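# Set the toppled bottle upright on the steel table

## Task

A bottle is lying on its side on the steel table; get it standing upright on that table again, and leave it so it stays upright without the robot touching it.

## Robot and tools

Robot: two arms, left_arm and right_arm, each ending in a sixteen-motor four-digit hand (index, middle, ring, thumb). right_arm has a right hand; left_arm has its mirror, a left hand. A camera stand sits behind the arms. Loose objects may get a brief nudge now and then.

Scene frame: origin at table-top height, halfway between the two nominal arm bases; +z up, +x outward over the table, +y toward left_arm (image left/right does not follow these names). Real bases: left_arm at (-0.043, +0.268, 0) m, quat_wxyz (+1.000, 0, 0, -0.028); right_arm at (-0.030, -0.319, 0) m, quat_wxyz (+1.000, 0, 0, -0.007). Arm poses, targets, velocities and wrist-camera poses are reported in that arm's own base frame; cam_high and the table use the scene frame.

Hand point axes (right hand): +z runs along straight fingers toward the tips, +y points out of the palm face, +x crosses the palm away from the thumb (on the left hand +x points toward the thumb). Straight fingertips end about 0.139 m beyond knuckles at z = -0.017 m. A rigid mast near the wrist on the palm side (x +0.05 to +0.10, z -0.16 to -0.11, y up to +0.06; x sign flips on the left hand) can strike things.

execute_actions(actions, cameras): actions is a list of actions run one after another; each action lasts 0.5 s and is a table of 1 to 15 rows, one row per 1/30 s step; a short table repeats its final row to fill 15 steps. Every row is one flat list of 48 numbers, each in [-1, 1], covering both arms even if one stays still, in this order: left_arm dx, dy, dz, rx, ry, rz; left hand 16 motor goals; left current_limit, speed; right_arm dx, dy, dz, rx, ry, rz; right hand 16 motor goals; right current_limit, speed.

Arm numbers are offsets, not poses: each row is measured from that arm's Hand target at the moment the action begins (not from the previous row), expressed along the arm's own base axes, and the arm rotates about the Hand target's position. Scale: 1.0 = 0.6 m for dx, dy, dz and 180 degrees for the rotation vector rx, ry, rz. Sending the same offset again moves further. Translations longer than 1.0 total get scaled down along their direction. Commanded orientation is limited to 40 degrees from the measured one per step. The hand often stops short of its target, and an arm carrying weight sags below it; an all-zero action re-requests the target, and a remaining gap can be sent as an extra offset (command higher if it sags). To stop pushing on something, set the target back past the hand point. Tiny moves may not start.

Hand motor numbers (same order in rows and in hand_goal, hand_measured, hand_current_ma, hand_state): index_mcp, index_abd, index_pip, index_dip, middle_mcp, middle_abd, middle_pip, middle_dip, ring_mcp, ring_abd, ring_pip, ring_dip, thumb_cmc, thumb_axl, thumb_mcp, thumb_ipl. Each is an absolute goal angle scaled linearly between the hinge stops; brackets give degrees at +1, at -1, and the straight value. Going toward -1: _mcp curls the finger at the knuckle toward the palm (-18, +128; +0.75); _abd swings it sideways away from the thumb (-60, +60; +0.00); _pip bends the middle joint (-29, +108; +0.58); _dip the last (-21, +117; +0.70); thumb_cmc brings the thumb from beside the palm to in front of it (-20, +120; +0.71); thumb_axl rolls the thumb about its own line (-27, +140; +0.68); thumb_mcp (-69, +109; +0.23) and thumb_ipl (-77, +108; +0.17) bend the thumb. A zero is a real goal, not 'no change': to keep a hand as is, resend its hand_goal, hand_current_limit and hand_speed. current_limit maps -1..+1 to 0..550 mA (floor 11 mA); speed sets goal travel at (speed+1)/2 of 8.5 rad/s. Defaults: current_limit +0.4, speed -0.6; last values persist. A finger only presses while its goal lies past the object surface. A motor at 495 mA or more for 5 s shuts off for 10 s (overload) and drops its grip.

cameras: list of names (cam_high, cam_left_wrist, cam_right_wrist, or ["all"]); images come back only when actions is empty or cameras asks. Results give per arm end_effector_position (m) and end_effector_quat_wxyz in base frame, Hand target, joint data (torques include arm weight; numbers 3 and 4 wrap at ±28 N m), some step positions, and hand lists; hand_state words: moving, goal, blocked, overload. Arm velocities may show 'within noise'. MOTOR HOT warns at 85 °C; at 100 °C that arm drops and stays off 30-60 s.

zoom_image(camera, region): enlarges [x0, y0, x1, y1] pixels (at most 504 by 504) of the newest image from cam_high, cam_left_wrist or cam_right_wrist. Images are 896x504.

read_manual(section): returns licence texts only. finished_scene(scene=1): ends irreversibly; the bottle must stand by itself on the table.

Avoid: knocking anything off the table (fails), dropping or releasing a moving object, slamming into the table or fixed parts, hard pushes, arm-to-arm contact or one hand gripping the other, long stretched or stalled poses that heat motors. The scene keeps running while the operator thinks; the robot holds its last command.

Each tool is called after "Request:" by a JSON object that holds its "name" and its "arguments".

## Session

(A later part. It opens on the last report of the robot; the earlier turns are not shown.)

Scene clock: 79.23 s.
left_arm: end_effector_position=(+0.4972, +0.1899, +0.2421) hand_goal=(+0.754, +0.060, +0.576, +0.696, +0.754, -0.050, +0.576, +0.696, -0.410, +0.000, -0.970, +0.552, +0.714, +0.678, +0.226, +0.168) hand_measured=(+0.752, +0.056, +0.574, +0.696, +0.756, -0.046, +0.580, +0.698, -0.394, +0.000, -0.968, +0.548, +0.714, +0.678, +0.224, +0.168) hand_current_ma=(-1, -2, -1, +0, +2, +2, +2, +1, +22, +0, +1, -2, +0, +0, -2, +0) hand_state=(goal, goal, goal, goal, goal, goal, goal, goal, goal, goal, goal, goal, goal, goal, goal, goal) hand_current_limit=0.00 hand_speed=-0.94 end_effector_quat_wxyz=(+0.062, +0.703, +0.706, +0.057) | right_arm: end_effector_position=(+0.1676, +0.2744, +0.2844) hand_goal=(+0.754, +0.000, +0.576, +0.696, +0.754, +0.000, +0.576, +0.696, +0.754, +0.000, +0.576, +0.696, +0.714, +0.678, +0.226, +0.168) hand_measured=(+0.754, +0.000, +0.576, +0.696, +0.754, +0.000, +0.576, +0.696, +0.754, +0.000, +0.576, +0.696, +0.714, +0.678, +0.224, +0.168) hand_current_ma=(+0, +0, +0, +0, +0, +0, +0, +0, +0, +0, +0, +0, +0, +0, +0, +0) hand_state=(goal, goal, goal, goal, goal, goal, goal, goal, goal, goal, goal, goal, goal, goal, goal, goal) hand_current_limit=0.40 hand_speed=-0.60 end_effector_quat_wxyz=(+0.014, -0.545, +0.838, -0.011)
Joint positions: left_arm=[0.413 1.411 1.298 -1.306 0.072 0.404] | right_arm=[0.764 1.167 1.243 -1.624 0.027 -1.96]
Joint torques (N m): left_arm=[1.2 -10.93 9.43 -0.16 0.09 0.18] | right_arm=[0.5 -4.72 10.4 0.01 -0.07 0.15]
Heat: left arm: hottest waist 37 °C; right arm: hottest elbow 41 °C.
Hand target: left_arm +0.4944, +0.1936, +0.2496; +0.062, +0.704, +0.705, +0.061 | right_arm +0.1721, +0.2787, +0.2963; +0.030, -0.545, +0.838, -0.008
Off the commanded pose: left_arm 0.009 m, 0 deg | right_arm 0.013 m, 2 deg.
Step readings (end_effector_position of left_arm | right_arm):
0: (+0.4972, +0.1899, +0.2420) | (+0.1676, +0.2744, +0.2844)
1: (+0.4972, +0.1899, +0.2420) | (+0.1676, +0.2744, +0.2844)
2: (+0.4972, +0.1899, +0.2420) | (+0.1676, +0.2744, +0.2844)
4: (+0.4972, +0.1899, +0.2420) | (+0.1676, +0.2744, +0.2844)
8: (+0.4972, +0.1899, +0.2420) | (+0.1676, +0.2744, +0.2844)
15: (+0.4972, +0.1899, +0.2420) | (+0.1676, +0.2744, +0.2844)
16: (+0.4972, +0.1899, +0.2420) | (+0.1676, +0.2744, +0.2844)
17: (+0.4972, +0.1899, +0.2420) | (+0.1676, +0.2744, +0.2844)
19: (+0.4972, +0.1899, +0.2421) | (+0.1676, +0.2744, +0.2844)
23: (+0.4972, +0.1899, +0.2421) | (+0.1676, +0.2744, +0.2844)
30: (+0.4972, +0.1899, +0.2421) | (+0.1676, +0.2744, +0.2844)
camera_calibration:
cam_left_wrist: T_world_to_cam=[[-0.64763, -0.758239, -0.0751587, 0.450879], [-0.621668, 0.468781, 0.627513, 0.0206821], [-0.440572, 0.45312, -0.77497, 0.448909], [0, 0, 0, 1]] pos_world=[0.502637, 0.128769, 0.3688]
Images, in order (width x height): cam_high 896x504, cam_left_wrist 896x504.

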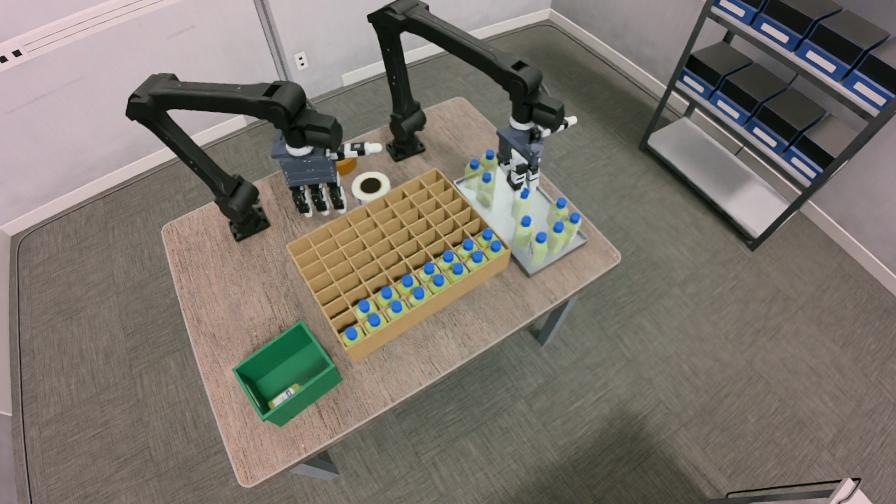

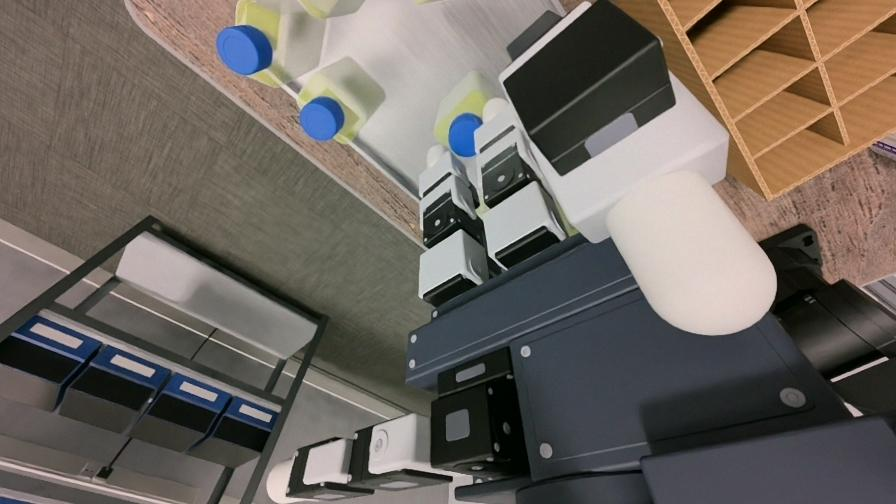

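Request:
{"name": "execute_actions", "arguments": {"actions": [[[0,0,0,0,0,0,0.754,0.2,0.576,0.696,0.754,-0.2,0.576,0.696,-0.411,0,-0.971,0.551,0.714,0.678,0.226,0.168,0.0,-0.9,0,0,0,0,0,0,0.754,0,0.576,0.696,0.754,0,0.576,0.696,0.754,0,0.576,0.696,0.714,0.678,0.226,0.168,0.4,-0.6]],[[0.005,0,0.02,0,0,0,0.754,0.2,0.576,0.696,0.754,-0.2,0.576,0.696,-0.411,0,-0.971,0.551,0.714,0.678,0.226,0.168,0.0,-0.9,0,0,0,0,0,0,0.754,0,0.576,0.696,0.754,0,0.576,0.696,0.754,0,0.576,0.696,0.714,0.678,0.226,0.168,0.4,-0.6]],[[0.005,0,0.03,0,0,0,0.754,0.2,0.576,0.696,0.754,-0.2,0.576,0.696,-0.411,0,-0.971,0.551,0.714,0.678,0.226,0.168,0.0,-0.9,0,0,0,0,0,0,0.754,0,0.576,0.696,0.754,0,0.576,0.696,0.754,0,0.576,0.696,0.714,0.678,0.226,0.168,0.4,-0.6]],[[0,0,0.04,0,0,0,0.754,0.2,0.576,0.696,0.754,-0.2,0.576,0.696,-0.411,0,-0.971,0.551,0.714,0.678,0.226,0.168,0.0,-0.9,0,0,0,0,0,0,0.754,0,0.576,0.696,0.754,0,0.576,0.696,0.754,0,0.576,0.696,0.714,0.678,0.226,0.168,0.4,-0.6]]], "cameras": ["cam_left_wrist","cam_high"]}}

Request:
{"name": "zoom_image", "arguments": {"camera": "cam_high", "region": [470, 140, 570, 240]}}

Scene clock: 82.40 s.
left_arm: end_effector_position=(+0.4896, +0.1865, +0.2723) hand_goal=(+0.754, +0.200, +0.576, +0.696, +0.754, -0.200, +0.576, +0.696, -0.410, +0.000, -0.970, +0.552, +0.714, +0.678, +0.226, +0.168) hand_measured=(+0.752, +0.196, +0.574, +0.696, +0.756, -0.194, +0.578, +0.698, -0.394, +0.000, -0.968, +0.548, +0.714, +0.678, +0.224, +0.168) hand_current_ma=(-1, -3, -1, +0, +1, +3, +2, +1, +22, +0, +1, -2, +0, +0, -2, +0) hand_state=(goal, goal, goal, goal, goal, goal, goal, goal, goal, goal, goal, goal, goal, goal, goal, goal) hand_current_limit=0.00 hand_speed=-0.90 end_effector_quat_wxyz=(+0.053, +0.704, +0.707, +0.036) | right_arm: end_effector_position=(+0.1676, +0.2744, +0.2844) hand_goal=(+0.754, +0.000, +0.576, +0.696, +0.754, +0.000, +0.576, +0.696, +0.754, +0.000, +0.576, +0.696, +0.714, +0.678, +0.226, +0.168) hand_measured=(+0.754, +0.000, +0.576, +0.696, +0.754, +0.000, +0.576, +0.696, +0.754, +0.000, +0.576, +0.696, +0.714, +0.678, +0.224, +0.168) hand_current_ma=(+0, +0, +0, +0, +0, +0, +0, +0, +0, +0, +0, +0, +0, +0, +0, +0) hand_state=(goal, goal, goal, goal, goal, goal, goal, goal, goal, goal, goal, goal, goal, goal, goal, goal) hand_current_limit=0.40 hand_speed=-0.60 end_effector_quat_wxyz=(+0.014, -0.545, +0.838, -0.011)
Joint positions: left_arm=[0.413 1.411 1.392 -1.445 0.072 0.404] | right_arm=[0.764 1.167 1.243 -1.624 0.027 -1.96]
Joint torques (N m): left_arm=[0.67 -10.4 13.42 -0.31 0.05 0.11] | right_arm=[0.38 -4.78 10.41 0.02 -0.08 0.15]
Heat: left arm: hottest waist 37 °C; right arm: hottest elbow 42 °C.
Hand target: left_arm +0.5004, +0.1936, +0.3036; +0.062, +0.704, +0.705, +0.061 | right_arm +0.1721, +0.2787, +0.2963; +0.030, -0.545, +0.838, -0.008
Off the commanded pose: left_arm 0.034 m, 3 deg | right_arm 0.013 m, 2 deg.
Step readings (end_effector_position of left_arm | right_arm):
0: (+0.4972, +0.1899, +0.2421) | (+0.1676, +0.2744, +0.2844)
1: (+0.4972, +0.1899, +0.2421) | (+0.1676, +0.2744, +0.2844)
2: (+0.4972, +0.1899, +0.2421) | (+0.1676, +0.2744, +0.2844)
4: (+0.4972, +0.1899, +0.2421) | (+0.1676, +0.2744, +0.2844)
8: (+0.4972, +0.1899, +0.2421) | (+0.1676, +0.2744, +0.2844)
15: (+0.4972, +0.1899, +0.2421) | (+0.1676, +0.2744, +0.2844)
16: (+0.4972, +0.1898, +0.2420) | (+0.1676, +0.2744, +0.2844)
17: (+0.4967, +0.1896, +0.2417) | (+0.1676, +0.2744, +0.2844)
19: (+0.4946, +0.1887, +0.2405) | (+0.1676, +0.2744, +0.2844)
23: (+0.4919, +0.1875, +0.2390) | (+0.1676, +0.2744, +0.2844)
30: (+0.4909, +0.1871, +0.2385) | (+0.1676, +0.2744, +0.2844)
31: (+0.4907, +0.1870, +0.2384) | (+0.1676, +0.2744, +0.2844)
32: (+0.4899, +0.1866, +0.2379) | (+0.1676, +0.2744, +0.2844)
34: (+0.4873, +0.1855, +0.2374) | (+0.1676, +0.2744, +0.2844)
38: (+0.4861, +0.1850, +0.2409) | (+0.1676, +0.2744, +0.2844)
45: (+0.4883, +0.1859, +0.2473) | (+0.1676, +0.2744, +0.2844)
46: (+0.4881, +0.1859, +0.2475) | (+0.1676, +0.2744, +0.2844)
47: (+0.4875, +0.1856, +0.2483) | (+0.1676, +0.2744, +0.2844)
49: (+0.4858, +0.1848, +0.2512) | (+0.1676, +0.2744, +0.2844)
53: (+0.4883, +0.1859, +0.2644) | (+0.1676, +0.2744, +0.2844)
60: (+0.4902, +0.1868, +0.2726) | (+0.1676, +0.2744, +0.2844)
camera_calibration:
cam_left_wrist: T_world_to_cam=[[-0.649903, -0.759255, -0.0340377, 0.435842], [-0.59501, 0.480428, 0.644323, -0.0211928], [-0.472853, 0.439, -0.763996, 0.485882], [0, 0, 0, 1]] pos_world=[0.500396, 0.127795, 0.399701]
Images, in order (width x height): cam_high 896x504, cam_left_wrist 896x504.

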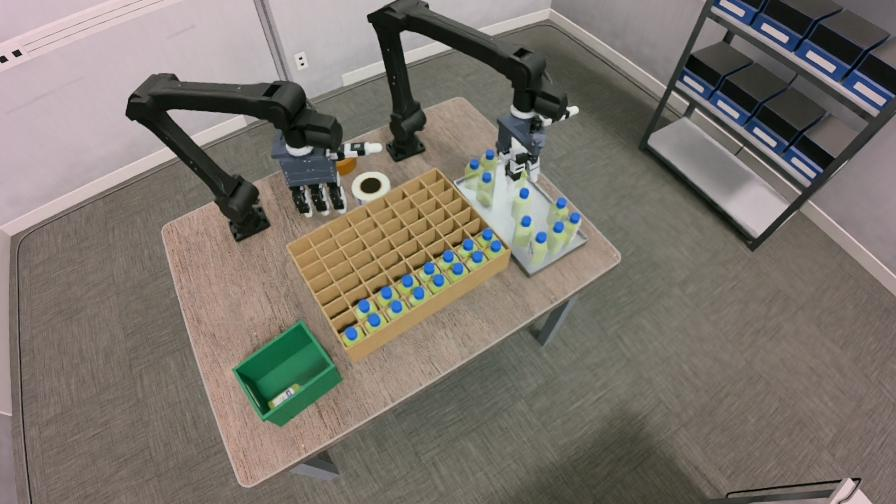

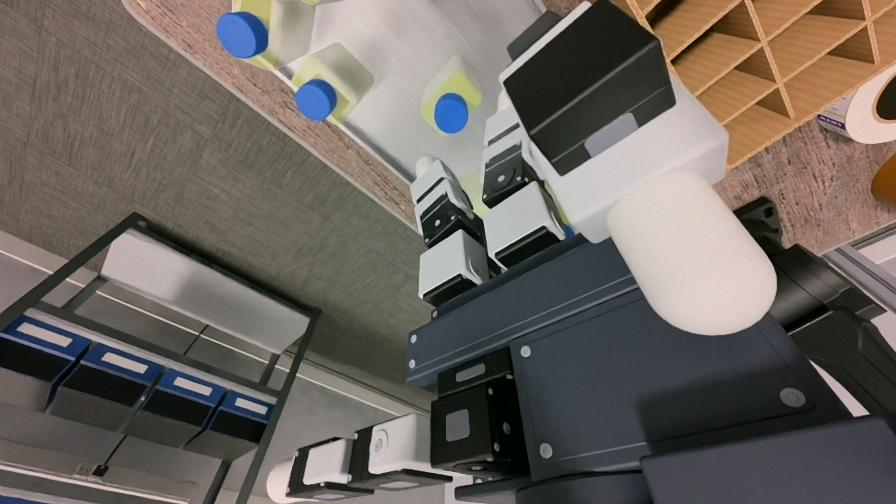

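Scaled by 5.040 from the camera's 896x504 image, which has a finer 1280x720 frame.

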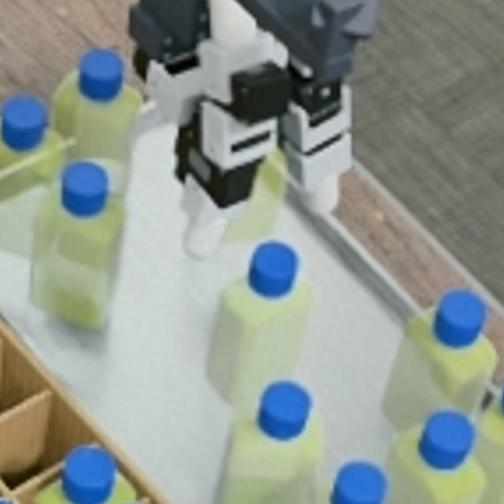

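Request:
{"name": "execute_actions", "arguments": {"actions": [[[0,0,0.045,0,0,0,0.754,0.2,0.576,0.696,0.754,-0.2,0.576,0.696,-0.411,0,-0.971,0.551,0.714,0.678,0.226,0.168,0.0,-0.9,0,0,0,0,0,0,0.754,0,0.576,0.696,0.754,0,0.576,0.696,0.754,0,0.576,0.696,0.714,0.678,0.226,0.168,0.4,-0.6]],[[0,0,0.045,0,0,0,0.754,0.2,0.576,0.696,0.754,-0.2,0.576,0.696,-0.411,0,-0.971,0.551,0.714,0.678,0.226,0.168,0.0,-0.9,0,0,0,0,0,0,0.754,0,0.576,0.696,0.754,0,0.576,0.696,0.754,0,0.576,0.696,0.714,0.678,0.226,0.168,0.4,-0.6]]], "cameras": ["cam_left_wrist","cam_high"]}}

Request:
{"name": "zoom_image", "arguments": {"camera": "cam_high", "region": [450, 130, 600, 280]}}

Scene clock: 84.33 s.
left_arm: end_effector_position=(+0.4903, +0.1868, +0.3350) hand_goal=(+0.754, +0.200, +0.576, +0.696, +0.754, -0.200, +0.576, +0.696, -0.410, +0.000, -0.970, +0.552, +0.714, +0.678, +0.226, +0.168) hand_measured=(+0.752, +0.196, +0.574, +0.696, +0.756, -0.194, +0.578, +0.698, -0.394, +0.000, -0.968, +0.548, +0.714, +0.678, +0.224, +0.168) hand_current_ma=(-1, -3, -1, +0, +1, +3, +2, +1, +22, +0, +1, -2, +0, +0, -2, +0) hand_state=(goal, goal, goal, goal, goal, goal, goal, goal, goal, goal, goal, goal, goal, goal, goal, goal) hand_current_limit=0.00 hand_speed=-0.90 end_effector_quat_wxyz=(+0.056, +0.704, +0.707, +0.044) | right_arm: end_effector_position=(+0.1676, +0.2744, +0.2844) hand_goal=(+0.754, +0.000, +0.576, +0.696, +0.754, +0.000, +0.576, +0.696, +0.754, +0.000, +0.576, +0.696, +0.714, +0.678, +0.226, +0.168) hand_measured=(+0.754, +0.000, +0.576, +0.696, +0.754, +0.000, +0.576, +0.696, +0.754, +0.000, +0.576, +0.696, +0.714, +0.678, +0.224, +0.168) hand_current_ma=(+0, +0, +0, +0, +0, +0, +0, +0, +0, +0, +0, +0, +0, +0, +0, +0) hand_state=(goal, goal, goal, goal, goal, goal, goal, goal, goal, goal, goal, goal, goal, goal, goal, goal) hand_current_limit=0.40 hand_speed=-0.60 end_effector_quat_wxyz=(+0.014, -0.545, +0.838, -0.011)
Joint positions: left_arm=[0.413 1.412 1.552 -1.587 0.072 0.404] | right_arm=[0.764 1.167 1.243 -1.624 0.027 -1.96]
Joint torques (N m): left_arm=[0.67 -8.82 13.35 -0.21 0.06 0.11] | right_arm=[0.38 -4.66 10.43 0.03 -0.07 0.14]
Heat: left arm: hottest waist 37 °C; right arm: hottest elbow 42 °C.
Hand target: left_arm +0.5005, +0.1936, +0.3576; +0.062, +0.704, +0.705, +0.062 | right_arm +0.1721, +0.2787, +0.2963; +0.030, -0.545, +0.838, -0.008
Off the commanded pose: left_arm 0.025 m, 2 deg | right_arm 0.013 m, 2 deg.
Step readings (end_effector_position of left_arm | right_arm):
0: (+0.4896, +0.1865, +0.2723) | (+0.1676, +0.2744, +0.2844)
1: (+0.4895, +0.1865, +0.2723) | (+0.1676, +0.2744, +0.2844)
2: (+0.4888, +0.1862, +0.2733) | (+0.1676, +0.2744, +0.2844)
4: (+0.4871, +0.1854, +0.2772) | (+0.1676, +0.2744, +0.2844)
8: (+0.4893, +0.1864, +0.2929) | (+0.1676, +0.2744, +0.2844)
15: (+0.4911, +0.1872, +0.3026) | (+0.1676, +0.2744, +0.2844)
16: (+0.4908, +0.1870, +0.3027) | (+0.1676, +0.2744, +0.2844)
17: (+0.4898, +0.1866, +0.3034) | (+0.1676, +0.2744, +0.2844)
19: (+0.4877, +0.1857, +0.3073) | (+0.1676, +0.2744, +0.2844)
23: (+0.4894, +0.1864, +0.3245) | (+0.1676, +0.2744, +0.2844)
30: (+0.4909, +0.1871, +0.3356) | (+0.1676, +0.2744, +0.2844)
camera_calibration:
cam_left_wrist: T_world_to_cam=[[-0.649262, -0.758931, -0.0498142, 0.443513], [-0.605277, 0.475931, 0.638067, -0.0534293], [-0.460541, 0.444424, -0.768368, 0.528414], [0, 0, 0, 1]] pos_world=[0.498973, 0.127185, 0.462201]
Images, in order (width x height): cam_high 896x504, cam_left_wrist 896x504.

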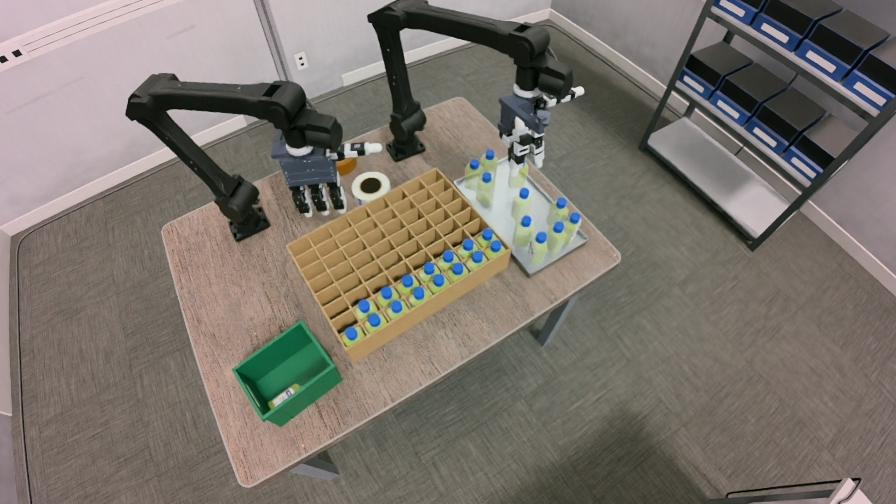

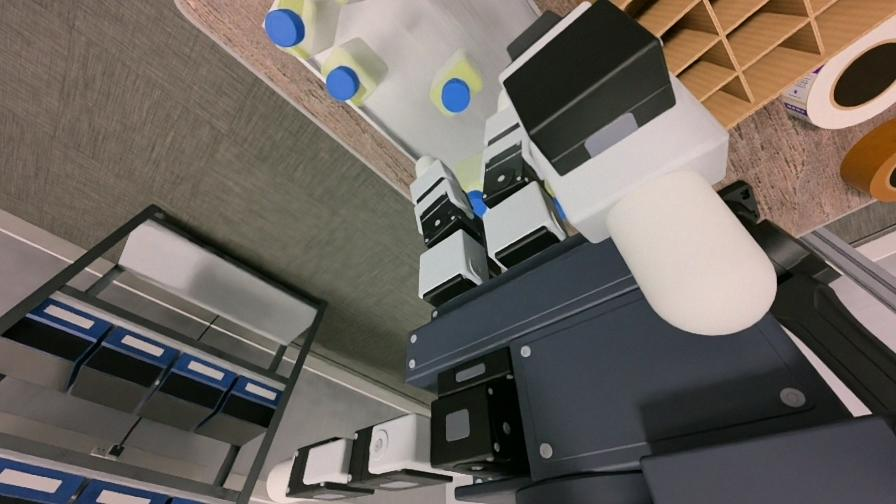

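Scaled by 3.360 from the camera's 896x504 image, which has a finer 1280x720 frame.

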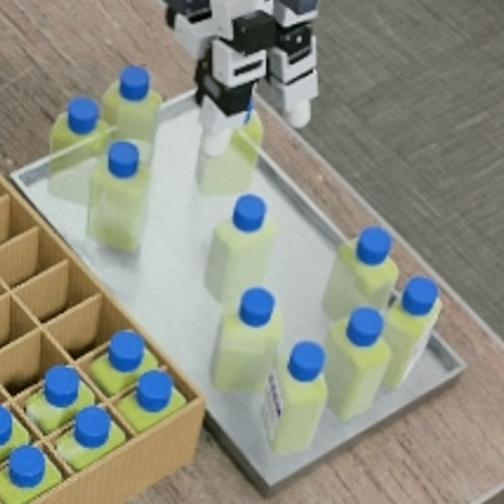

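All the bottles on the tray are standing and the hand is clear of them.

Request:
{"name": "finished_scene", "arguments": {}}

The scene is finished: the task was done.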